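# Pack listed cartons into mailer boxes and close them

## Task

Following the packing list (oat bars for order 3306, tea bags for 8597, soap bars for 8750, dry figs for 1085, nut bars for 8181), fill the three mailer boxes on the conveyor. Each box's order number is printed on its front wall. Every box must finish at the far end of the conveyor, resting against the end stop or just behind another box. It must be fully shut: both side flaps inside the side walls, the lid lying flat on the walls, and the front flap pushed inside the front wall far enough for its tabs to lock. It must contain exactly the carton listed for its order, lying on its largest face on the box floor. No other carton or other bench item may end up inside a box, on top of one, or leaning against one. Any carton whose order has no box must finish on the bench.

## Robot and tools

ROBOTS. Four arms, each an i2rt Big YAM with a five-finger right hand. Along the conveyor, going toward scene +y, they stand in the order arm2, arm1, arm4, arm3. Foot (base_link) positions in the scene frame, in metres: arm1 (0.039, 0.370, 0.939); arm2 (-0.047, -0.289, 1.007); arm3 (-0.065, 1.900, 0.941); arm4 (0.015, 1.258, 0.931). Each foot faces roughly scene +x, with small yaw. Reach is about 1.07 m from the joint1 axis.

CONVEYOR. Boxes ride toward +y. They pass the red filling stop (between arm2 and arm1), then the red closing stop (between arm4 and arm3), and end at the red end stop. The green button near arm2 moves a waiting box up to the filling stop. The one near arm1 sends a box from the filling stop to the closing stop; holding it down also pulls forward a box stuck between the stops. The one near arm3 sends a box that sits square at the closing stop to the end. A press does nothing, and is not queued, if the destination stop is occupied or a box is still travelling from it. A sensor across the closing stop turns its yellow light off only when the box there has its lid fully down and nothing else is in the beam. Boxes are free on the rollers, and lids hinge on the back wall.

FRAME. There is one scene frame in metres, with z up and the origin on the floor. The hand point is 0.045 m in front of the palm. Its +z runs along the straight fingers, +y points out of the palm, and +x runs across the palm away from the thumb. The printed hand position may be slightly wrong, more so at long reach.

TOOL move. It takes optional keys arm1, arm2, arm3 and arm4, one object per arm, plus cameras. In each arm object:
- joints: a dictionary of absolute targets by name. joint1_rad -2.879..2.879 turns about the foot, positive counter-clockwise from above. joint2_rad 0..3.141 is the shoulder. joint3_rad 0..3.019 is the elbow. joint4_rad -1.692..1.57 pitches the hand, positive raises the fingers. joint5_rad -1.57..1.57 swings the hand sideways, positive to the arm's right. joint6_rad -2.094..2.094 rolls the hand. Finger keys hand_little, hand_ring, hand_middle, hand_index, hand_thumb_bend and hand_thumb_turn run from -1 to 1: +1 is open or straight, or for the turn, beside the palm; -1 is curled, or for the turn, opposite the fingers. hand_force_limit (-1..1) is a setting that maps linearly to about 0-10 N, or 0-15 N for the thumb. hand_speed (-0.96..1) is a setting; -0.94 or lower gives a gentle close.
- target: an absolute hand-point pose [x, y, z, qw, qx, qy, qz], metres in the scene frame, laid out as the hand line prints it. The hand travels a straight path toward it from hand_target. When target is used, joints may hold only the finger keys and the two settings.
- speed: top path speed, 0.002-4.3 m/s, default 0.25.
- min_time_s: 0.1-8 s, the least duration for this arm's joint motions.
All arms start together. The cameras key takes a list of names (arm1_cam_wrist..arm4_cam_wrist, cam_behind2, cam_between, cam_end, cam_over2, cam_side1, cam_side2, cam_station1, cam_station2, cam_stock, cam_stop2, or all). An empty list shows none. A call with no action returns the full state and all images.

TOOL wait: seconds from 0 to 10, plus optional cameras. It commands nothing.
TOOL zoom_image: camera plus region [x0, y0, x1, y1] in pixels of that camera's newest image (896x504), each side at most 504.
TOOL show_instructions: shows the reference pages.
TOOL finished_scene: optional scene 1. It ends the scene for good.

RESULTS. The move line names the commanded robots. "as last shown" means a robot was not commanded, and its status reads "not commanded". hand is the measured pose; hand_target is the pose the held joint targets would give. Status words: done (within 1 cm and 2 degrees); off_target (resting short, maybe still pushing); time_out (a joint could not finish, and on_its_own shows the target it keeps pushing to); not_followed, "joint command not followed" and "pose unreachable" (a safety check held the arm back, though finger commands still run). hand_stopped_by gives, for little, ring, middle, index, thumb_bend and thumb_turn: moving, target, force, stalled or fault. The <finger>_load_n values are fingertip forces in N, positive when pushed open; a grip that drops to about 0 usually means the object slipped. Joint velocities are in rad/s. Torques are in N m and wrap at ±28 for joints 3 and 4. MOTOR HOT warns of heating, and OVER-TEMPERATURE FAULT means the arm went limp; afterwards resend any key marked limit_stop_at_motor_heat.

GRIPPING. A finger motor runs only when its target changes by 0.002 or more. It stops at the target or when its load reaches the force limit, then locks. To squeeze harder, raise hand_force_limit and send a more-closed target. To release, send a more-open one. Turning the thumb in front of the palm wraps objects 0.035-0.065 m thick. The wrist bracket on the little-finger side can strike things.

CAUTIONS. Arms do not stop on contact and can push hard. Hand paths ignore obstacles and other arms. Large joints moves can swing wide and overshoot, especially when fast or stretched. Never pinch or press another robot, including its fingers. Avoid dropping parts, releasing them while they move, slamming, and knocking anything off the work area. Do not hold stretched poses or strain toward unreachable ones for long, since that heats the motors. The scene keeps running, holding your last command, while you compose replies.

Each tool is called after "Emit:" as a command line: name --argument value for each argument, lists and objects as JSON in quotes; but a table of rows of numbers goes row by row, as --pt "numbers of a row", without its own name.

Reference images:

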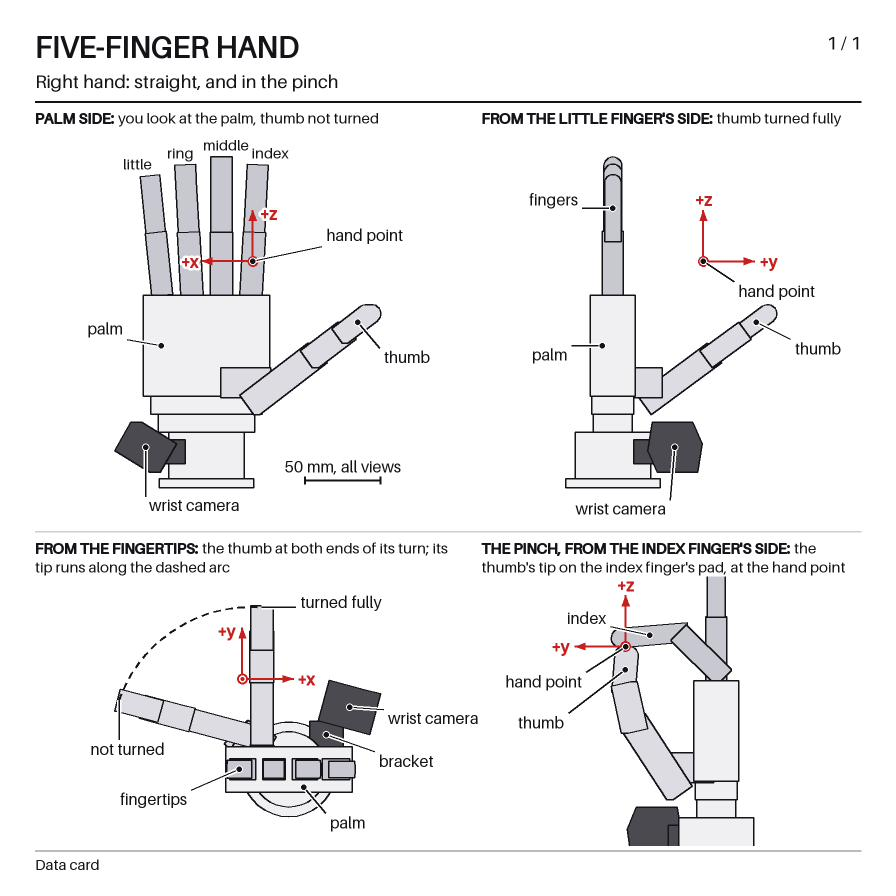

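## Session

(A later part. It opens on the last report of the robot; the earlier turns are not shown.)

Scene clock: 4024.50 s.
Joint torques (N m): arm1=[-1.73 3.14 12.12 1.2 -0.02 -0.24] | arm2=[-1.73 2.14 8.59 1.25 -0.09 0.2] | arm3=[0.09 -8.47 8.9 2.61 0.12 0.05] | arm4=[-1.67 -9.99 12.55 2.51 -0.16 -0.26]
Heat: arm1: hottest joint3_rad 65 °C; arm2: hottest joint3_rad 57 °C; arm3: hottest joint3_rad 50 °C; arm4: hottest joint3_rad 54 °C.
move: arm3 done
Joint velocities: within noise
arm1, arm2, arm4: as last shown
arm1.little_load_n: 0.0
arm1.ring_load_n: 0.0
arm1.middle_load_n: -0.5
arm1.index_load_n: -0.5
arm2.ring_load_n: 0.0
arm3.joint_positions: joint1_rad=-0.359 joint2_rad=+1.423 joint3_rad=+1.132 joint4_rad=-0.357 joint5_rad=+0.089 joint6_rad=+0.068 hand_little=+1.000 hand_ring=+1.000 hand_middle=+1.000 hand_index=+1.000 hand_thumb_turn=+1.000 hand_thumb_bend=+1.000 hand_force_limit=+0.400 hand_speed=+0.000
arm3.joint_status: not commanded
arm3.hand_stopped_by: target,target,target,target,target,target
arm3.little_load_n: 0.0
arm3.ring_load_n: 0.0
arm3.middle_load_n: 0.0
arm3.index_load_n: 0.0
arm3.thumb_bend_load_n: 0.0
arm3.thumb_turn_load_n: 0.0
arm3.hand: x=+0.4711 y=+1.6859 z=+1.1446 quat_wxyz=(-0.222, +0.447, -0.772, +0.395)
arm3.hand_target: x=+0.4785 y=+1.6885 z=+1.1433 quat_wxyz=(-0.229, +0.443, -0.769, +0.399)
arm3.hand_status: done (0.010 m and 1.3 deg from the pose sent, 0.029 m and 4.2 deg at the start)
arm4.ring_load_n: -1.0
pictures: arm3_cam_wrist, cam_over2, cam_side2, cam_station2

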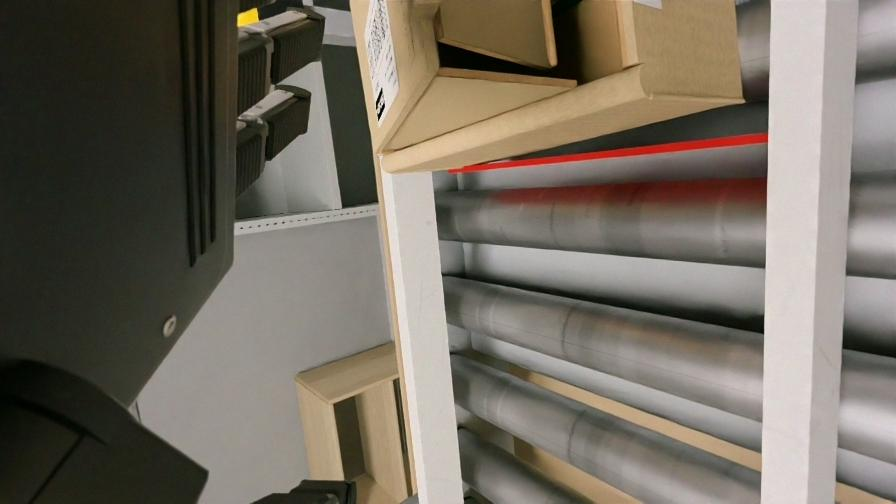

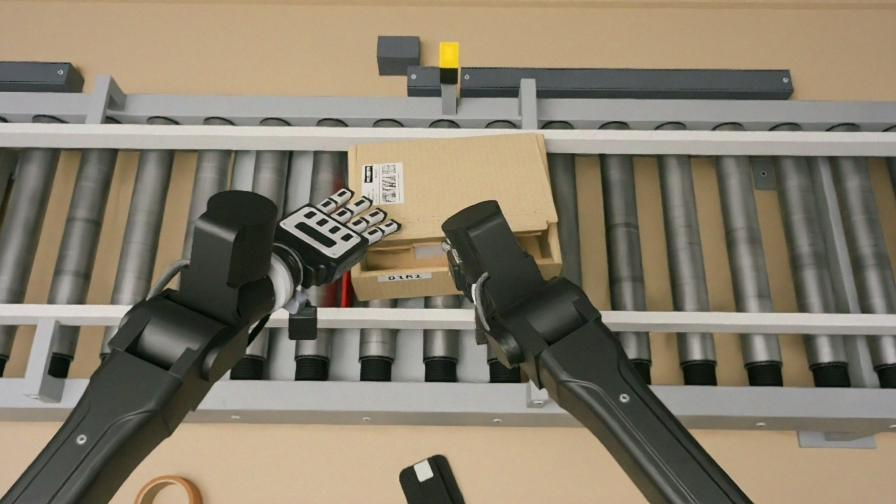

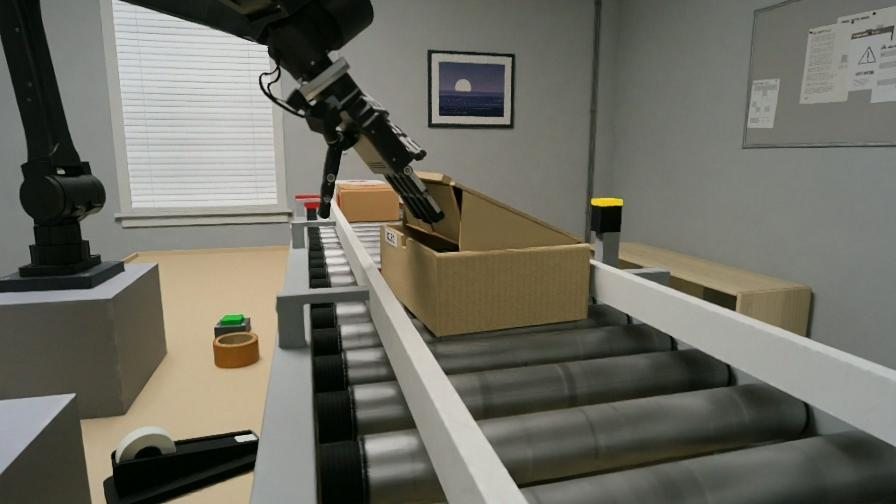

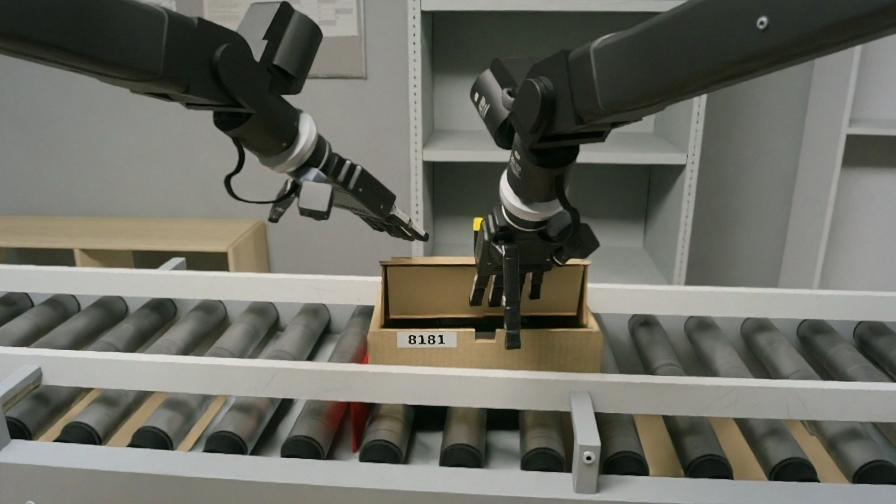

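Emit:
move --arm3 '{"target": [0.472, 1.69, 1.11, 0.2309, -0.4435, 0.7681, -0.3999], "speed": 0.05}' --arm4 '{"target": [0.455, 1.545, 1.115, 0.3036, -0.7329, 0.5624, -0.2330], "speed": 0.05}' --cameras '["cam_side2", "cam_station2"]'

Emit:
zoom_image --camera "cam_station2" --region '[340, 200, 620, 400]'

Emit:
zoom_image --camera "cam_side2" --region '[330, 80, 580, 280]'

Scene clock: 4031.43 s.
Joint torques (N m): arm1=[-1.73 3.14 12.12 1.18 -0.02 -0.24] | arm2=[-1.67 2.14 8.61 1.25 -0.09 0.2] | arm3=[-0.15 -7.94 8.02 2.45 -0.06 0.02] | arm4=[-0.91 -11.4 11.43 2.32 0.04 -0.16]
Heat: arm1: hottest joint3_rad 65 °C; arm2: hottest joint3_rad 57 °C; arm3: hottest joint3_rad 51 °C; arm4: hottest joint3_rad 54 °C.
move: arm3 off_target; arm4 off_target
Joint velocities: within noise
arm1, arm2: as last shown
arm1.middle_load_n: 0.0
arm1.index_load_n: 0.0
arm3.joint_positions: joint1_rad=-0.353 joint2_rad=+1.424 joint3_rad=+1.057 joint4_rad=-0.254 joint5_rad=+0.102 joint6_rad=+0.068 hand_little=+1.000 hand_ring=+1.000 hand_middle=+1.000 hand_index=+1.000 hand_thumb_turn=+1.000 hand_thumb_bend=+1.000 hand_force_limit=+0.400 hand_speed=+0.000
arm3.joint_status: not commanded
arm3.hand_stopped_by: target,target,target,target,target,target
arm3.little_load_n: 0.0
arm3.ring_load_n: 0.0
arm3.middle_load_n: 0.0
arm3.index_load_n: 0.0
arm3.thumb_bend_load_n: 0.0
arm3.thumb_turn_load_n: 0.0
arm3.hand: x=+0.4686 y=+1.6879 z=+1.1215 quat_wxyz=(-0.226, +0.443, -0.767, +0.406)
arm3.hand_target: x=+0.4721 y=+1.6912 z=+1.1111 quat_wxyz=(-0.228, +0.443, -0.767, +0.403)
arm3.hand_status: off_target (0.012 m and 1.0 deg from the pose sent, 0.035 m and 1.3 deg at the start)
arm4.joint_positions: joint1_rad=+0.480 joint2_rad=+1.353 joint3_rad=+1.047 joint4_rad=-0.584 joint5_rad=+0.218 joint6_rad=+0.233 hand_little=+1.000 hand_ring=+1.000 hand_middle=+1.000 hand_index=+1.000 hand_thumb_turn=-1.000 hand_thumb_bend=+1.000 hand_force_limit=-0.200 hand_speed=+0.200
arm4.joint_status: not commanded
arm4.hand_stopped_by: target,target,target,target,target,target
arm4.little_load_n: -0.5
arm4.ring_load_n: -1.5
arm4.middle_load_n: 0.0
arm4.index_load_n: 0.0
arm4.thumb_bend_load_n: 0.0
arm4.thumb_turn_load_n: 0.0
arm4.hand: x=+0.4362 y=+1.5325 z=+1.0848 quat_wxyz=(-0.268, +0.745, -0.569, +0.220)
arm4.hand_target: x=+0.4538 y=+1.5444 z=+1.1151 quat_wxyz=(-0.304, +0.733, -0.562, +0.233)
arm4.hand_status: off_target (0.038 m and 4.6 deg from the pose sent, 0.038 m and 4.6 deg at the start)

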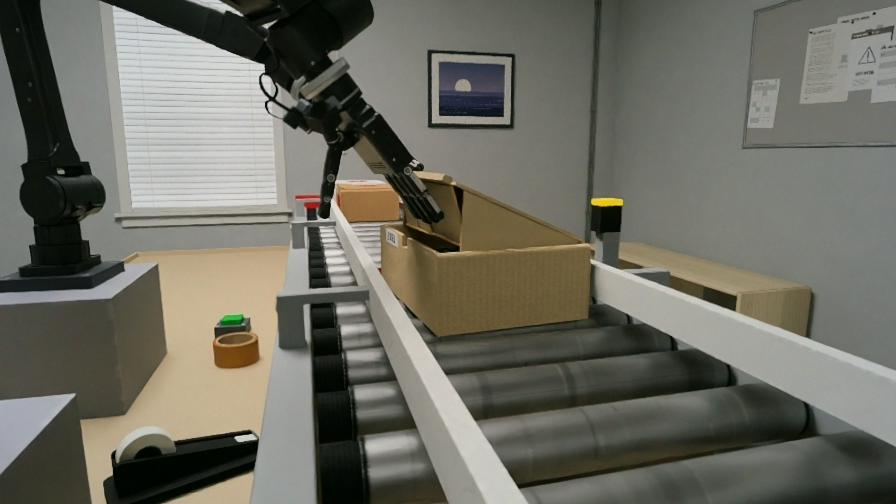

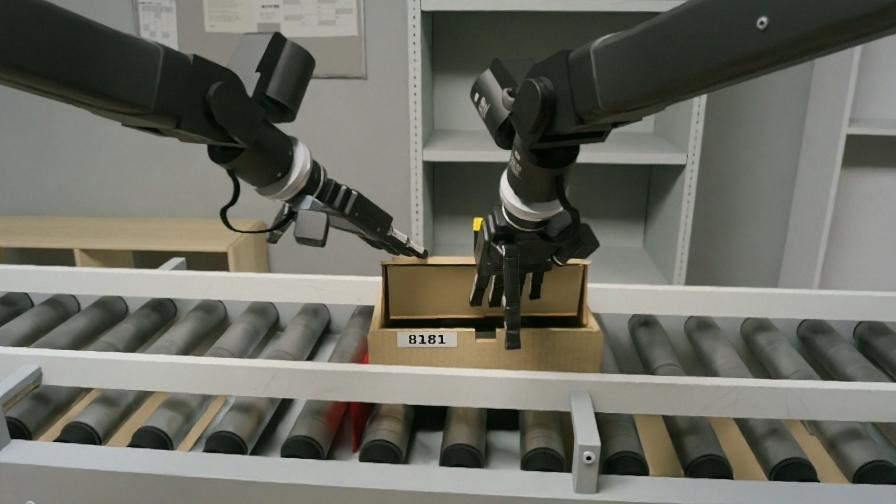

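Scaled by 1.800 from the camera's image (finer frame: 1280x720).

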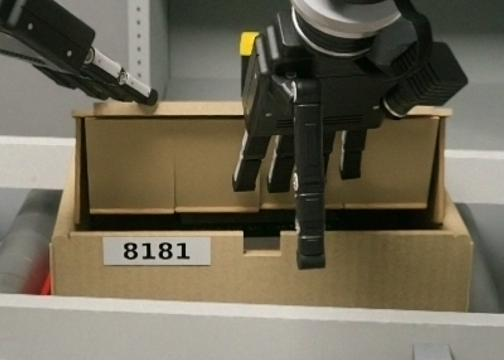

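Scaled by 2.016 from the camera's image (finer frame: 1280x720).

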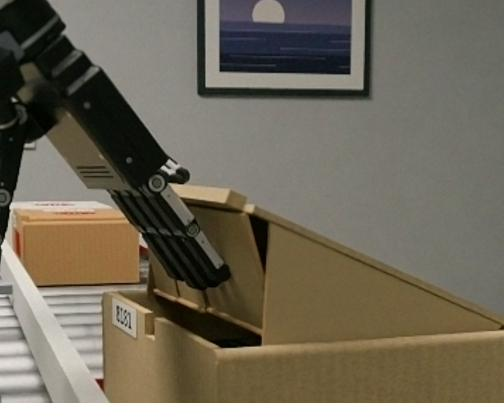

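Emit:
move --arm3 '{"target": [0.470, 1.69, 1.085, 0.2309, -0.4435, 0.7681, -0.3999], "speed": 0.05}' --arm4 '{"target": [0.448, 1.545, 1.107, 0.3036, -0.7329, 0.5624, -0.2330], "speed": 0.05}' --cameras '["cam_side2", "cam_station2"]'

Emit:
move --arm3 '{"target": [0.468, 1.69, 1.065, 0.2309, -0.4435, 0.7681, -0.3999], "speed": 0.05}' --arm4 '{"target": [0.442, 1.545, 1.10, 0.3036, -0.7329, 0.5624, -0.2330], "speed": 0.05}' --cameras '["cam_side2", "cam_station2"]'

Emit:
zoom_image --camera "cam_station2" --region '[340, 200, 620, 400]'

Emit:
zoom_image --camera "cam_side2" --region '[330, 80, 580, 280]'

Scene clock: 4039.07 s.
Joint torques (N m): arm1=[-1.73 3.08 12.14 1.2 -0.02 -0.24] | arm2=[-1.67 2.2 8.61 1.26 -0.09 0.19] | arm3=[-0.79 -6.18 7.05 1.99 -0.51 0.02] | arm4=[-0.32 -11.99 9.47 2.73 0.16 -0.09]
Heat: arm1: hottest joint3_rad 65 °C; arm2: hottest joint3_rad 57 °C; arm3: hottest joint3_rad 50 °C; arm4: hottest joint3_rad 53 °C.
move: arm3 off_target; arm4 off_target
Joint velocities: within noise
arm1, arm2: as last shown
arm3.joint_positions: joint1_rad=-0.353 joint2_rad=+1.424 joint3_rad=+1.020 joint4_rad=-0.171 joint5_rad=+0.100 joint6_rad=+0.068 hand_little=+1.000 hand_ring=+1.000 hand_middle=+1.000 hand_index=+1.000 hand_thumb_turn=+1.000 hand_thumb_bend=+1.000 hand_force_limit=+0.400 hand_speed=+0.000
arm3.joint_status: not commanded
arm3.hand_stopped_by: target,target,target,target,target,target
arm3.little_load_n: 0.5
arm3.ring_load_n: 0.0
arm3.middle_load_n: 0.0
arm3.index_load_n: 0.0
arm3.thumb_bend_load_n: 0.0
arm3.thumb_turn_load_n: 0.0
arm3.hand: x=+0.4723 y=+1.6866 z=+1.1173 quat_wxyz=(-0.239, +0.437, -0.758, +0.422)
arm3.hand_target: x=+0.4685 y=+1.6907 z=+1.0864 quat_wxyz=(-0.231, +0.443, -0.768, +0.400)
arm3.hand_status: off_target (0.033 m and 3.0 deg from the pose sent, 0.037 m and 1.0 deg at the start)
arm4.joint_positions: joint1_rad=+0.478 joint2_rad=+1.353 joint3_rad=+1.047 joint4_rad=-0.575 joint5_rad=+0.218 joint6_rad=+0.233 hand_little=+1.000 hand_ring=+1.000 hand_middle=+1.000 hand_index=+1.000 hand_thumb_turn=-1.000 hand_thumb_bend=+1.000 hand_force_limit=-0.200 hand_speed=+0.200
arm4.joint_status: not commanded
arm4.hand_stopped_by: target,target,target,target,target,target
arm4.little_load_n: -0.5
arm4.ring_load_n: -1.5
arm4.middle_load_n: 0.0
arm4.index_load_n: 0.0
arm4.thumb_bend_load_n: 0.0
arm4.thumb_turn_load_n: 0.0
arm4.hand: x=+0.4385 y=+1.5331 z=+1.0860 quat_wxyz=(-0.272, +0.744, -0.569, +0.222)
arm4.hand_target: x=+0.4476 y=+1.5445 z=+1.1069 quat_wxyz=(-0.304, +0.733, -0.563, +0.232)
arm4.hand_status: off_target (0.026 m and 4.1 deg from the pose sent, 0.028 m and 4.6 deg at the start)

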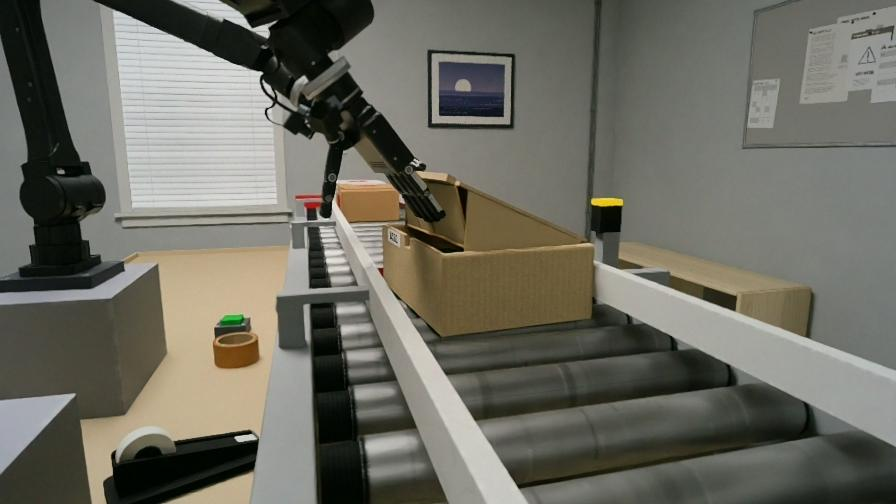

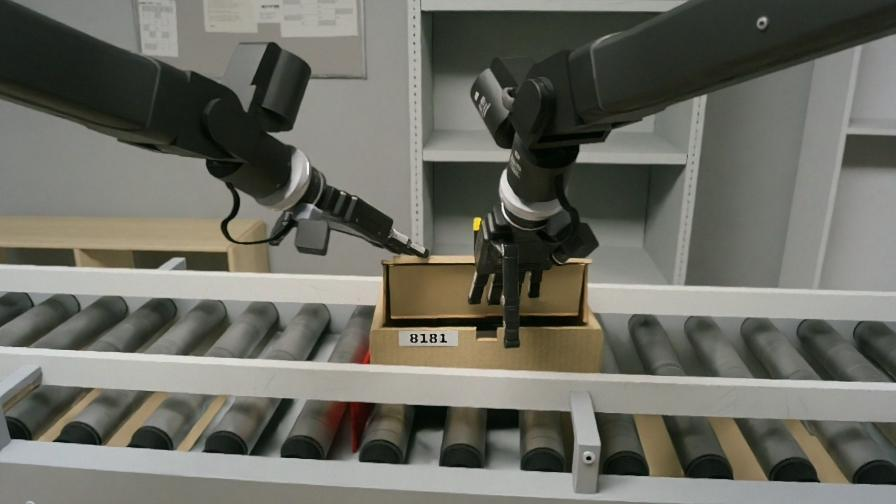

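Scene clock: 4040.10 s.
Joint torques (N m): arm1=[-1.73 3.14 12.12 1.2 -0.02 -0.24] | arm2=[-1.67 2.2 8.59 1.25 -0.09 0.2] | arm3=[-0.79 -5.25 7.13 2.07 -0.53 0.01] | arm4=[-0.21 -12.51 9.52 2.63 0.41 -0.02]
Heat: arm1: hottest joint3_rad 65 °C; arm2: hottest joint3_rad 57 °C; arm3: hottest joint3_rad 50 °C; arm4: hottest joint3_rad 53 °C.
move: arm3 off_target; arm4 off_target
Joint velocities: within noise
arm1, arm2: as last shown
arm1.index_load_n: -0.5
arm3.joint_positions: joint1_rad=-0.357 joint2_rad=+1.432 joint3_rad=+0.979 joint4_rad=-0.118 joint5_rad=+0.100 joint6_rad=+0.068 hand_little=+1.000 hand_ring=+1.000 hand_middle=+1.000 hand_index=+1.000 hand_thumb_turn=+1.000 hand_thumb_bend=+1.000 hand_force_limit=+0.400 hand_speed=+0.000
arm3.joint_status: not commanded
arm3.hand_stopped_by: target,target,target,target,target,target
arm3.little_load_n: 0.0
arm3.ring_load_n: 0.0
arm3.middle_load_n: 0.0
arm3.index_load_n: 0.0
arm3.thumb_bend_load_n: 0.0
arm3.thumb_turn_load_n: -0.5
arm3.hand: x=+0.4678 y=+1.6854 z=+1.1010 quat_wxyz=(-0.239, +0.435, -0.758, +0.424)
arm3.hand_target: x=+0.4646 y=+1.6885 z=+1.0668 quat_wxyz=(-0.230, +0.442, -0.769, +0.401)
arm3.hand_status: off_target (0.036 m and 3.3 deg from the pose sent, 0.053 m and 3.0 deg at the start)
arm4.joint_positions: joint1_rad=+0.481 joint2_rad=+1.353 joint3_rad=+1.019 joint4_rad=-0.555 joint5_rad=+0.219 joint6_rad=+0.233 hand_little=+1.000 hand_ring=+1.000 hand_middle=+1.000 hand_index=+1.000 hand_thumb_turn=-1.000 hand_thumb_bend=+1.000 hand_force_limit=-0.200 hand_speed=+0.200
arm4.joint_status: not commanded
arm4.hand_stopped_by: target,target,target,target,target,target
arm4.little_load_n: -0.5
arm4.ring_load_n: -2.0
arm4.middle_load_n: 0.0
arm4.index_load_n: 0.0
arm4.thumb_bend_load_n: 0.0
arm4.thumb_turn_load_n: 0.5
arm4.hand: x=+0.4335 y=+1.5313 z=+1.0750 quat_wxyz=(-0.269, +0.745, -0.569, +0.221)
arm4.hand_target: x=+0.4433 y=+1.5425 z=+1.1008 quat_wxyz=(-0.304, +0.731, -0.564, +0.234)
arm4.hand_status: off_target (0.030 m and 4.5 deg from the pose sent, 0.019 m and 4.1 deg at the start)

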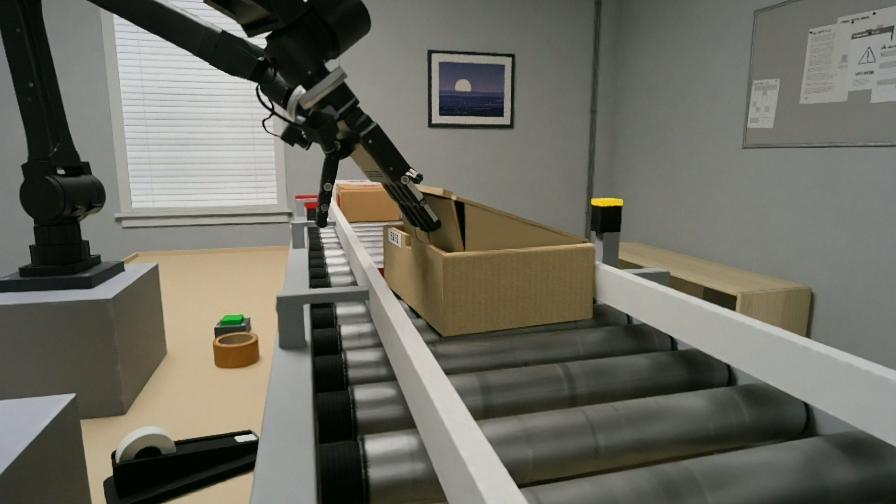

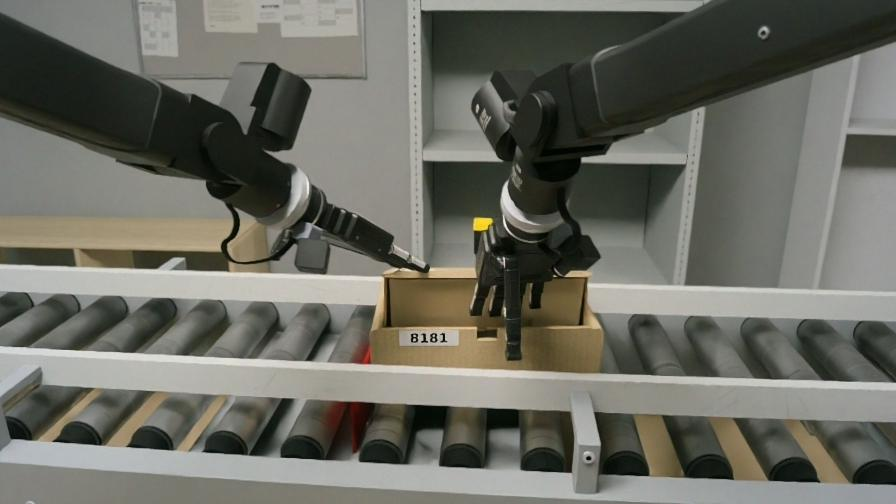

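Scaled by 1.800 from the camera's image (finer frame: 1280x720).

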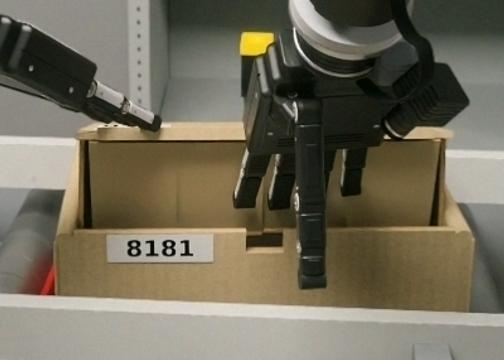

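Scaled by 2.016 from the camera's image (finer frame: 1280x720).

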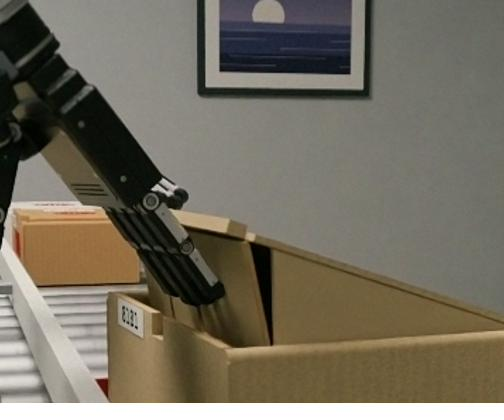

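Emit:
move --arm3 '{"target": [0.464, 1.69, 1.05, 0.2309, -0.4435, 0.7681, -0.3999], "speed": 0.05}' --arm4 '{"target": [0.43, 1.54, 1.105, 0.3036, -0.7329, 0.5624, -0.2330], "speed": 0.05}' --cameras '["cam_side2"]'

Emit:
move --arm4 '{"target": [0.39, 1.54, 1.14, 0.3036, -0.7329, 0.5624, -0.2330], "speed": 0.08}' --cameras '["cam_side2", "cam_station2"]'

Emit:
zoom_image --camera "cam_station2" --region '[340, 200, 620, 400]'

Emit:
zoom_image --camera "cam_side2" --region '[330, 80, 580, 280]'

Scene clock: 4047.50 s.
Joint torques (N m): arm1=[-1.73 3.14 12.12 1.2 -0.02 -0.24] | arm2=[-1.73 2.08 8.59 1.26 -0.09 0.2] | arm3=[-0.73 -5.48 6.86 1.96 -0.55 -0.01] | arm4=[-0.26 -12.45 9.78 1.94 0.4 -0.01]
Heat: arm1: hottest joint3_rad 65 °C; arm2: hottest joint3_rad 57 °C; arm3: hottest joint3_rad 49 °C; arm4: hottest joint3_rad 53 °C.
move: arm3 off_target; arm4 off_target
Joint velocities: within noise
arm1, arm2: as last shown
arm1.index_load_n: 0.0
arm3.joint_positions: joint1_rad=-0.359 joint2_rad=+1.447 joint3_rad=+0.948 joint4_rad=-0.072 joint5_rad=+0.097 joint6_rad=+0.068 hand_little=+1.000 hand_ring=+1.000 hand_middle=+1.000 hand_index=+1.000 hand_thumb_turn=+1.000 hand_thumb_bend=+1.000 hand_force_limit=+0.400 hand_speed=+0.000
arm3.joint_status: not commanded
arm3.hand_stopped_by: target,target,target,target,target,target
arm3.little_load_n: 0.0
arm3.ring_load_n: 0.0
arm3.middle_load_n: 0.0
arm3.index_load_n: 0.0
arm3.thumb_bend_load_n: 0.0
arm3.thumb_turn_load_n: -0.5
arm3.hand: x=+0.4658 y=+1.6858 z=+1.0851 quat_wxyz=(-0.240, +0.435, -0.758, +0.424)
arm3.hand_target: x=+0.4609 y=+1.6905 z=+1.0507 quat_wxyz=(-0.230, +0.443, -0.769, +0.399)
arm3.hand_status: off_target (0.035 m and 3.3 deg from the pose sent, 0.051 m and 3.3 deg at the start)
arm4.joint_positions: joint1_rad=+0.492 joint2_rad=+1.321 joint3_rad=+0.995 joint4_rad=-0.557 joint5_rad=+0.222 joint6_rad=+0.235 hand_little=+1.000 hand_ring=+1.000 hand_middle=+1.000 hand_index=+1.000 hand_thumb_turn=-1.000 hand_thumb_bend=+1.000 hand_force_limit=-0.200 hand_speed=+0.200
arm4.joint_status: not commanded
arm4.hand_stopped_by: target,target,target,target,target,target
arm4.little_load_n: 0.0
arm4.ring_load_n: -2.0
arm4.middle_load_n: -1.5
arm4.index_load_n: 0.0
arm4.thumb_bend_load_n: 0.0
arm4.thumb_turn_load_n: 0.0
arm4.hand: x=+0.4226 y=+1.5299 z=+1.0779 quat_wxyz=(-0.272, +0.747, -0.565, +0.221)
arm4.hand_target: x=+0.4296 y=+1.5394 z=+1.1047 quat_wxyz=(-0.303, +0.734, -0.562, +0.232)
arm4.hand_status: off_target (0.030 m and 4.2 deg from the pose sent, 0.031 m and 4.5 deg at the start)

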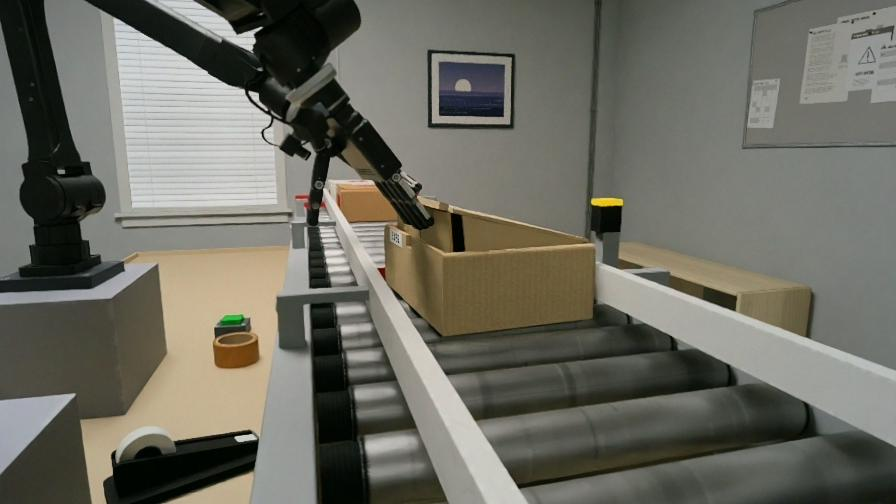

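Scene clock: 4048.83 s.
Joint torques (N m): arm1=[-1.73 3.08 12.12 1.18 -0.02 -0.24] | arm2=[-1.73 2.08 8.61 1.26 -0.09 0.19] | arm3=[-0.73 -6.89 7.1 1.95 -0.54 -0.01] | arm4=[-0.09 -9.58 10.62 0.64 0.26 0.06]
Heat: arm1: hottest joint3_rad 65 °C; arm2: hottest joint3_rad 57 °C; arm3: hottest joint3_rad 49 °C; arm4: hottest joint3_rad 53 °C.
move: arm4 off_target
Joint velocities: within noise
arm1, arm2, arm3: as last shown
arm2.ring_load_n: 0.5
arm2.middle_load_n: 0.5
arm3.joint_positions: joint1_rad=-0.359 joint2_rad=+1.466 joint3_rad=+0.943 joint4_rad=-0.072 joint5_rad=+0.097 joint6_rad=+0.068 hand_little=+1.000 hand_ring=+1.000 hand_middle=+1.000 hand_index=+1.000 hand_thumb_turn=+1.000 hand_thumb_bend=+1.000 hand_force_limit=+0.400 hand_speed=+0.000
arm3.hand: x=+0.4643 y=+1.6863 z=+1.0725 quat_wxyz=(-0.234, +0.438, -0.762, +0.416)
arm3.hand_target: x=+0.4609 y=+1.6908 z=+1.0509 quat_wxyz=(-0.230, +0.443, -0.769, +0.399)
arm4.joint_positions: joint1_rad=+0.543 joint2_rad=+1.198 joint3_rad=+0.990 joint4_rad=-0.644 joint5_rad=+0.270 joint6_rad=+0.267 hand_little=+1.000 hand_ring=+1.000 hand_middle=+1.000 hand_index=+1.000 hand_thumb_turn=-1.000 hand_thumb_bend=+1.000 hand_force_limit=-0.200 hand_speed=+0.200
arm4.joint_status: not commanded
arm4.hand_stopped_by: target,target,target,target,target,target
arm4.little_load_n: 0.0
arm4.ring_load_n: 0.0
arm4.middle_load_n: 0.0
arm4.index_load_n: 0.0
arm4.thumb_bend_load_n: 0.0
arm4.thumb_turn_load_n: 0.0
arm4.hand: x=+0.3920 y=+1.5284 z=+1.1201 quat_wxyz=(-0.287, +0.740, -0.562, +0.234)
arm4.hand_target: x=+0.3929 y=+1.5363 z=+1.1390 quat_wxyz=(-0.301, +0.734, -0.561, +0.236)
arm4.hand_status: off_target (0.023 m and 2.1 deg from the pose sent, 0.071 m and 4.2 deg at the start)

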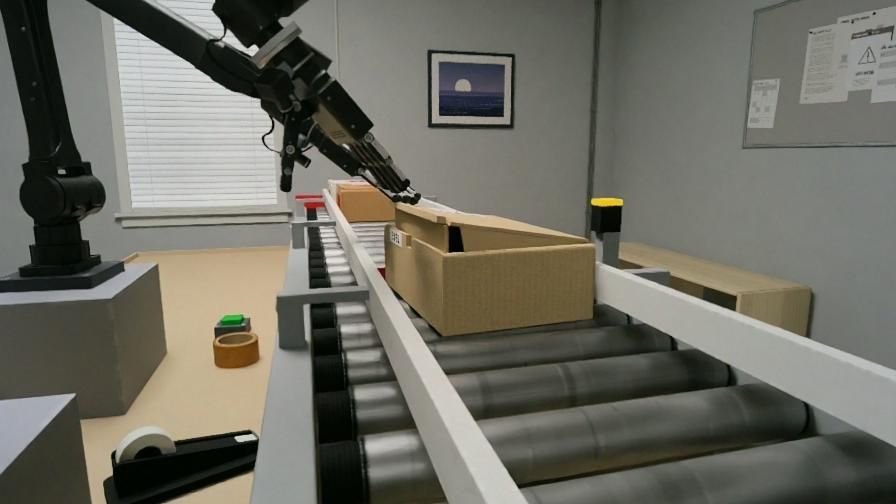

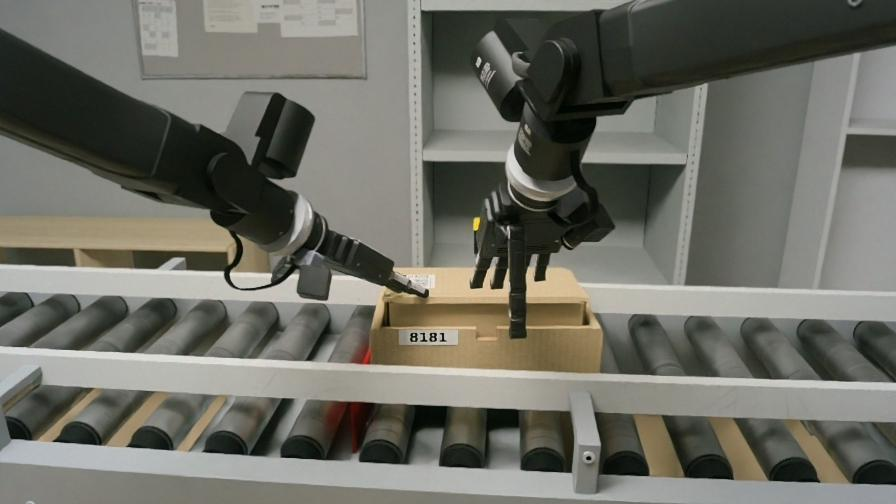

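Scaled by 1.800 from the camera's image (finer frame: 1280x720).

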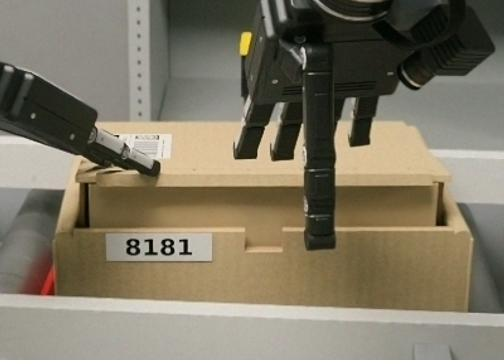

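Scaled by 2.016 from the camera's image (finer frame: 1280x720).

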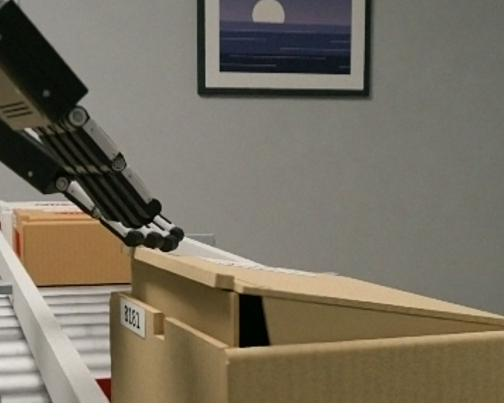

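Emit:
move --arm4 '{"target": [0.40, 1.50, 1.18, 0.3036, -0.7329, 0.5624, -0.2330], "speed": 0.12, "joints": {"hand_thumb_turn": 0.3}}'

Emit:
move --arm4 '{"target": [0.43, 1.485, 1.14, 0.3036, -0.7329, 0.5624, -0.2330], "speed": 0.12}' --cameras '["cam_side2", "cam_station2", "cam_over2"]'

Scene clock: 4054.83 s.
Joint torques (N m): arm1=[-1.73 3.14 12.12 1.18 -0.02 -0.24] | arm2=[-1.79 2.2 8.61 1.26 -0.09 0.2] | arm3=[-0.73 -6.95 7.1 1.94 -0.55 -0.01] | arm4=[-1.73 -8.53 12.45 0.8 -0.11 -0.32]
Heat: arm1: hottest joint3_rad 65 °C; arm2: hottest joint3_rad 57 °C; arm3: hottest joint3_rad 48 °C; arm4: hottest joint3_rad 53 °C.
move: arm4 off_target
Joint velocities: within noise
arm1.joint_positions: joint1_rad=+0.333 joint2_rad=+0.555 joint3_rad=+1.383 joint4_rad=-1.366 joint5_rad=+0.005 joint6_rad=-0.964 hand_little=+1.000 hand_ring=+1.000 hand_middle=+1.000 hand_index=+1.000 hand_thumb_turn=+1.000 hand_thumb_bend=+1.000 hand_force_limit=+0.000 hand_speed=-0.800
arm1.joint_status: not commanded
arm1.hand_stopped_by: target,target,target,target,target,target
arm1.little_load_n: 0.0
arm1.ring_load_n: 0.0
arm1.middle_load_n: 0.0
arm1.index_load_n: 0.0
arm1.thumb_bend_load_n: 0.0
arm1.thumb_turn_load_n: 0.0
arm1.hand: x=+0.2210 y=+0.4245 z=+1.4221 quat_wxyz=(-0.246, +0.864, -0.069, +0.435)
arm1.hand_target: x=+0.2175 y=+0.4188 z=+1.4390 quat_wxyz=(-0.244, +0.857, -0.067, +0.448)
arm1.hand_status: not commanded
arm2.joint_positions: joint1_rad=+0.331 joint2_rad=+0.608 joint3_rad=+1.351 joint4_rad=-1.325 joint5_rad=-0.101 joint6_rad=-1.001 hand_little=+1.000 hand_ring=+1.000 hand_middle=+1.000 hand_index=+1.000 hand_thumb_turn=-1.000 hand_thumb_bend=+1.000 hand_force_limit=-0.300 hand_speed=-0.850
arm2.joint_status: not commanded
arm2.hand_stopped_by: target,target,target,target,target,target
arm2.little_load_n: 0.0
arm2.ring_load_n: 0.0
arm2.middle_load_n: 0.0
arm2.index_load_n: 0.0
arm2.thumb_bend_load_n: 0.0
arm2.thumb_turn_load_n: 0.0
arm2.hand: x=+0.1762 y=-0.2476 z=+1.4704 quat_wxyz=(-0.231, +0.872, -0.116, +0.416)
arm2.hand_target: x=+0.1713 y=-0.2494 z=+1.4815 quat_wxyz=(-0.235, +0.868, -0.124, +0.419)
arm2.hand_status: not commanded
arm3: as last shown
arm3.thumb_bend_load_n: -0.5
arm3.thumb_turn_load_n: 0.0
arm4.joint_positions: joint1_rad=+0.484 joint2_rad=+1.137 joint3_rad=+1.027 joint4_rad=-0.742 joint5_rad=+0.205 joint6_rad=+0.238 hand_little=+1.000 hand_ring=+1.000 hand_middle=+1.000 hand_index=+1.000 hand_thumb_turn=+0.300 hand_thumb_bend=+1.000 hand_force_limit=-0.200 hand_speed=+0.200
arm4.joint_status: all done
arm4.hand_stopped_by: target,target,target,target,target,target
arm4.little_load_n: 0.0
arm4.ring_load_n: 0.0
arm4.middle_load_n: 0.0
arm4.index_load_n: 0.0
arm4.thumb_bend_load_n: 0.0
arm4.thumb_turn_load_n: 0.0
arm4.hand: x=+0.3856 y=+1.5057 z=+1.1512 quat_wxyz=(-0.289, +0.741, -0.566, +0.219)
arm4.hand_target: x=+0.3961 y=+1.5066 z=+1.1805 quat_wxyz=(-0.308, +0.733, -0.561, +0.229)
arm4.hand_status: off_target (0.033 m and 2.5 deg from the pose sent, 0.067 m and 2.1 deg at the start)
pictures: none

Scene clock: 4056.10 s.
Joint torques (N m): arm1=[-1.73 3.14 12.12 1.2 -0.02 -0.24] | arm2=[-1.67 2.2 8.59 1.28 -0.09 0.2] | arm3=[-0.67 -6.95 7.1 1.94 -0.55 -0.01] | arm4=[-1.79 -7.53 9.47 2.22 -0.14 -0.2]
Heat: arm1: hottest joint3_rad 65 °C; arm2: hottest joint3_rad 57 °C; arm3: hottest joint3_rad 48 °C; arm4: hottest joint3_rad 53 °C.
move: arm4 off_target
Joint velocities: within noise
arm1, arm2, arm3: as last shown
arm2.thumb_turn_load_n: 0.5
arm3.thumb_bend_load_n: 0.0
arm4.joint_positions: joint1_rad=+0.394 joint2_rad=+1.189 joint3_rad=+1.012 joint4_rad=-0.649 joint5_rad=+0.152 joint6_rad=+0.171 hand_little=+1.000 hand_ring=+1.000 hand_middle=+1.000 hand_index=+1.000 hand_thumb_turn=+0.300 hand_thumb_bend=+1.000 hand_force_limit=-0.200 hand_speed=+0.200
arm4.joint_status: not commanded
arm4.hand_stopped_by: target,target,target,target,target,target
arm4.little_load_n: 0.0
arm4.ring_load_n: 0.0
arm4.middle_load_n: 0.0
arm4.index_load_n: 0.0
arm4.thumb_bend_load_n: 0.0
arm4.thumb_turn_load_n: 0.0
arm4.hand: x=+0.4200 y=+1.4864 z=+1.1330 quat_wxyz=(-0.293, +0.737, -0.566, +0.225)
arm4.hand_target: x=+0.4298 y=+1.4854 z=+1.1399 quat_wxyz=(-0.304, +0.733, -0.562, +0.233)
arm4.hand_status: off_target (0.012 m and 1.7 deg from the pose sent, 0.050 m and 2.5 deg at the start)
pictures: cam_over2, cam_side2, cam_station2

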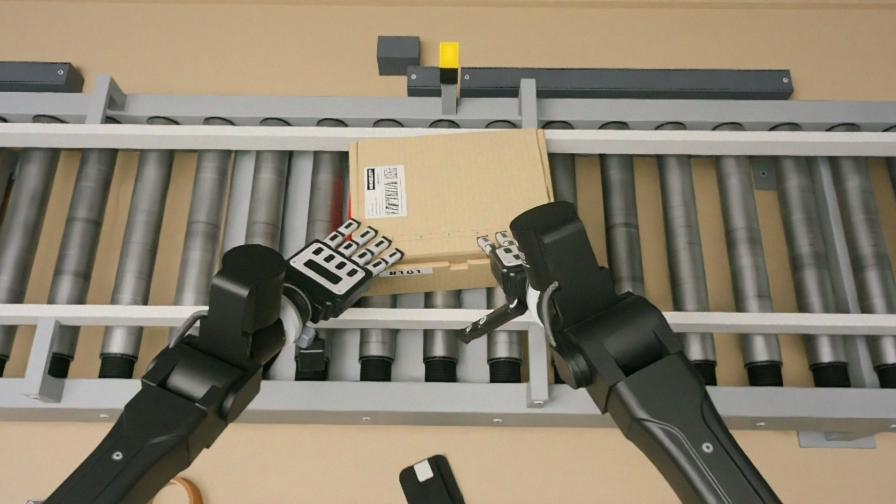

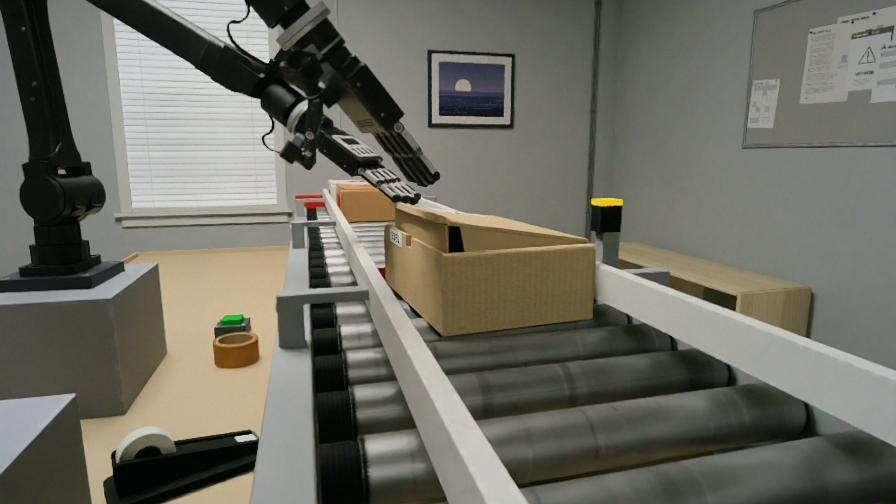

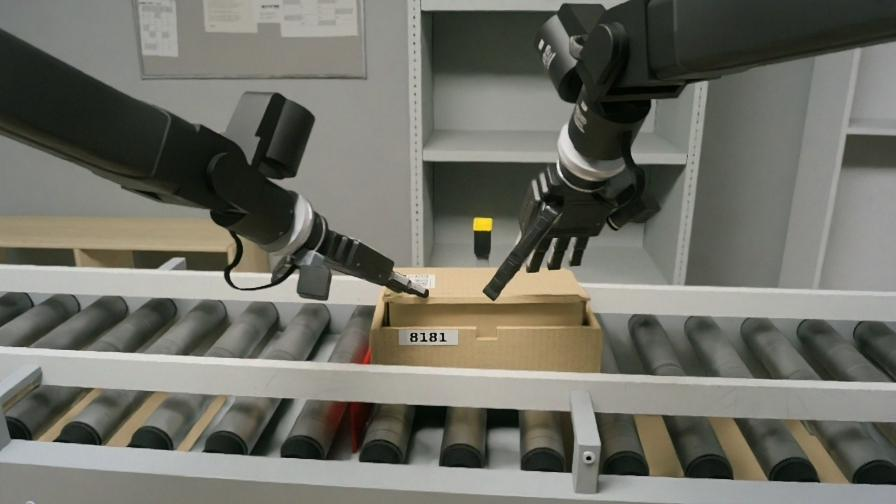

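Emit:
move --arm4 '{"target": [0.43, 1.48, 1.095, 0.3036, -0.7329, 0.5624, -0.2330], "speed": 0.08}' --arm3 '{"target": [0.455, 1.68, 1.045, 0.2309, -0.4435, 0.7681, -0.3999], "speed": 0.06}' --cameras '[]'

Emit:
move --arm4 '{"target": [0.43, 1.48, 1.06, 0.3036, -0.7329, 0.5624, -0.2330], "speed": 0.08}' --arm3 '{"target": [0.453, 1.675, 1.025, 0.2309, -0.4435, 0.7681, -0.3999], "speed": 0.06}' --cameras '["cam_side2", "cam_station2"]'

Emit:
zoom_image --camera "cam_station2" --region '[340, 200, 620, 400]'

Emit:
zoom_image --camera "cam_side2" --region '[330, 80, 580, 280]'

Scene clock: 4064.63 s.
Joint torques (N m): arm1=[-1.73 3.14 12.14 1.18 -0.02 -0.24] | arm2=[-1.73 2.14 8.59 1.25 -0.09 0.2] | arm3=[-1.14 -7.12 7.05 2.02 -0.33 -0.14] | arm4=[-1.96 -7.71 8.95 2.21 -0.12 -0.23]
Heat: arm1: hottest joint3_rad 65 °C; arm2: hottest joint3_rad 57 °C; arm3: hottest joint3_rad 48 °C; arm4: hottest joint3_rad 53 °C.
move: arm3 off_target; arm4 off_target
Joint velocities: within noise
arm1, arm2: as last shown
arm1.ring_load_n: 0.5
arm1.thumb_bend_load_n: -0.5
arm2.thumb_turn_load_n: 0.0
arm3.joint_positions: joint1_rad=-0.369 joint2_rad=+1.473 joint3_rad=+0.930 joint4_rad=-0.053 joint5_rad=+0.068 joint6_rad=+0.065 hand_little=+1.000 hand_ring=+1.000 hand_middle=+1.000 hand_index=+1.000 hand_thumb_turn=+1.000 hand_thumb_bend=+1.000 hand_force_limit=+0.400 hand_speed=+0.000
arm3.joint_status: not commanded
arm3.hand_stopped_by: target,target,target,target,target,target
arm3.little_load_n: 0.0
arm3.ring_load_n: 0.0
arm3.middle_load_n: 0.0
arm3.index_load_n: 0.0
arm3.thumb_bend_load_n: 0.0
arm3.thumb_turn_load_n: -0.5
arm3.hand: x=+0.4621 y=+1.6865 z=+1.0648 quat_wxyz=(-0.241, +0.442, -0.761, +0.409)
arm3.hand_target: x=+0.4569 y=+1.6861 z=+1.0455 quat_wxyz=(-0.233, +0.448, -0.766, +0.398)
arm3.hand_status: off_target (0.022 m and 1.7 deg from the pose sent, 0.030 m and 2.1 deg at the start)
arm4.joint_positions: joint1_rad=+0.385 joint2_rad=+1.205 joint3_rad=+0.912 joint4_rad=-0.523 joint5_rad=+0.144 joint6_rad=+0.161 hand_little=+1.000 hand_ring=+1.000 hand_middle=+1.000 hand_index=+1.000 hand_thumb_turn=+0.300 hand_thumb_bend=+1.000 hand_force_limit=-0.200 hand_speed=+0.200
arm4.joint_status: not commanded
arm4.hand_stopped_by: target,target,target,target,target,target
arm4.little_load_n: 0.0
arm4.ring_load_n: 0.0
arm4.middle_load_n: 0.0
arm4.index_load_n: 0.0
arm4.thumb_bend_load_n: 0.0
arm4.thumb_turn_load_n: 0.0
arm4.hand: x=+0.4196 y=+1.4824 z=+1.0929 quat_wxyz=(-0.297, +0.736, -0.564, +0.226)
arm4.hand_target: x=+0.4290 y=+1.4799 z=+1.0946 quat_wxyz=(-0.303, +0.733, -0.562, +0.233)
arm4.hand_status: off_target (0.011 m and 1.1 deg from the pose sent, 0.040 m and 1.7 deg at the start)

Scene clock: 4065.80 s.
Joint torques (N m): arm1=[-1.73 3.14 12.12 1.2 -0.02 -0.24] | arm2=[-1.67 2.14 8.61 1.28 -0.09 0.19] | arm3=[-1.79 -7.12 6.94 2.18 -0.14 -0.16] | arm4=[-2.02 -7 8.28 2.14 -0.06 -0.23]
Heat: arm1: hottest joint3_rad 65 °C; arm2: hottest joint3_rad 57 °C; arm3: hottest joint3_rad 48 °C; arm4: hottest joint3_rad 53 °C.
move: arm3 off_target; arm4 off_target
Joint velocities: within noise
arm1, arm2: as last shown
arm1.ring_load_n: 0.0
arm1.thumb_bend_load_n: 0.0
arm3.joint_positions: joint1_rad=-0.382 joint2_rad=+1.504 joint3_rad=+0.900 joint4_rad=+0.000 joint5_rad=+0.040 joint6_rad=+0.062 hand_little=+1.000 hand_ring=+1.000 hand_middle=+1.000 hand_index=+1.000 hand_thumb_turn=+1.000 hand_thumb_bend=+1.000 hand_force_limit=+0.400 hand_speed=+0.000
arm3.joint_status: not commanded
arm3.hand_stopped_by: target,target,target,target,target,target
arm3.little_load_n: 0.0
arm3.ring_load_n: 0.0
arm3.middle_load_n: 0.0
arm3.index_load_n: 0.0
arm3.thumb_bend_load_n: 0.0
arm3.thumb_turn_load_n: 0.0
arm3.hand: x=+0.4595 y=+1.6855 z=+1.0437 quat_wxyz=(-0.246, +0.445, -0.762, +0.402)
arm3.hand_target: x=+0.4531 y=+1.6802 z=+1.0251 quat_wxyz=(-0.236, +0.447, -0.767, +0.395)
arm3.hand_status: off_target (0.022 m and 1.9 deg from the pose sent, 0.042 m and 1.7 deg at the start)
arm4.joint_positions: joint1_rad=+0.385 joint2_rad=+1.231 joint3_rad=+0.852 joint4_rad=-0.417 joint5_rad=+0.142 joint6_rad=+0.161 hand_little=+1.000 hand_ring=+1.000 hand_middle=+1.000 hand_index=+1.000 hand_thumb_turn=+0.300 hand_thumb_bend=+1.000 hand_force_limit=-0.200 hand_speed=+0.200
arm4.joint_status: not commanded
arm4.hand_stopped_by: target,target,target,target,target,target
arm4.little_load_n: 0.0
arm4.ring_load_n: 0.0
arm4.middle_load_n: 0.0
arm4.index_load_n: 0.0
arm4.thumb_bend_load_n: 0.0
arm4.thumb_turn_load_n: 0.0
arm4.hand: x=+0.4228 y=+1.4842 z=+1.0666 quat_wxyz=(-0.306, +0.733, -0.562, +0.229)
arm4.hand_target: x=+0.4295 y=+1.4801 z=+1.0604 quat_wxyz=(-0.304, +0.733, -0.562, +0.233)
arm4.hand_status: off_target (0.011 m and 0.5 deg from the pose sent, 0.035 m and 1.1 deg at the start)

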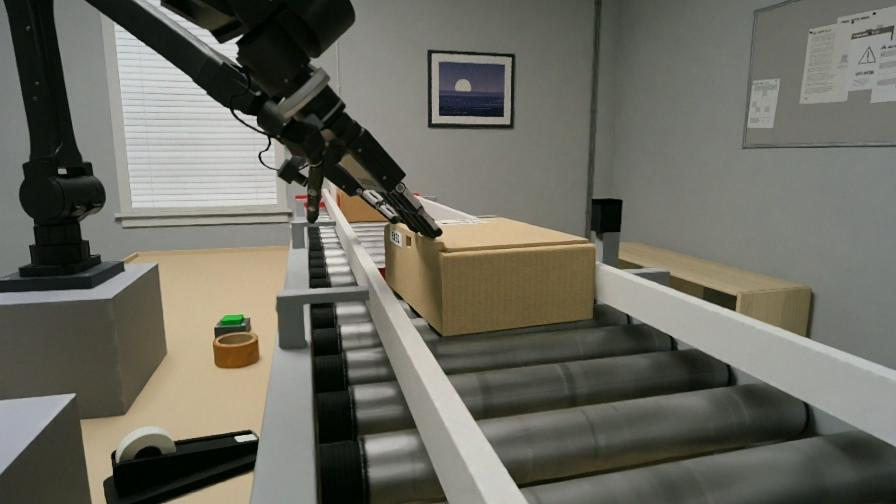

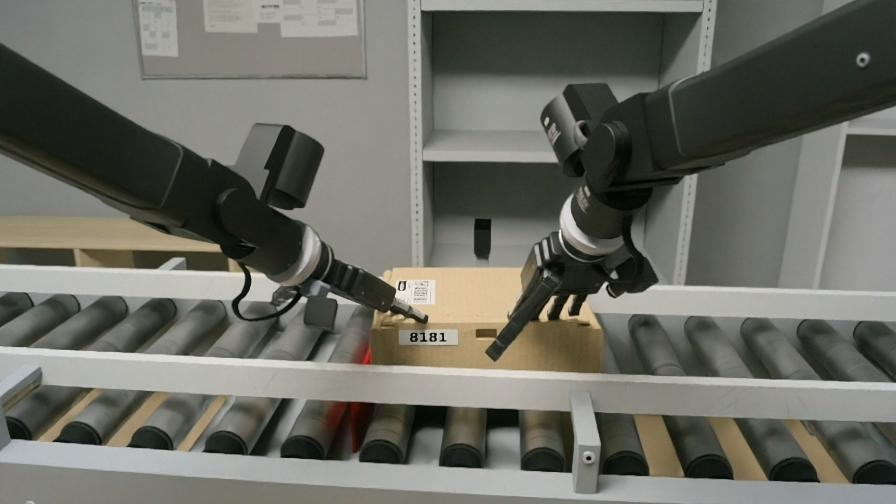

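Scaled by 1.800 from the camera's image (finer frame: 1280x720).

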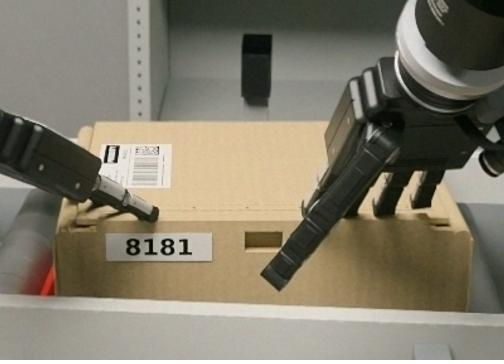

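Scaled by 2.016 from the camera's image (finer frame: 1280x720).

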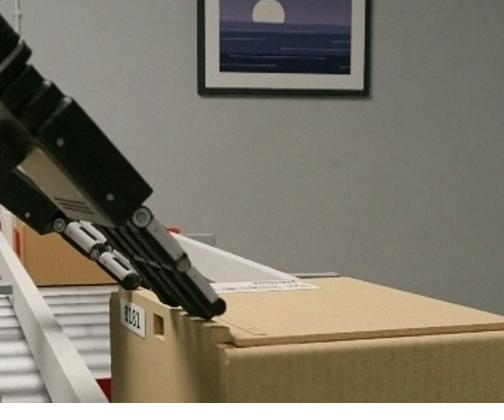

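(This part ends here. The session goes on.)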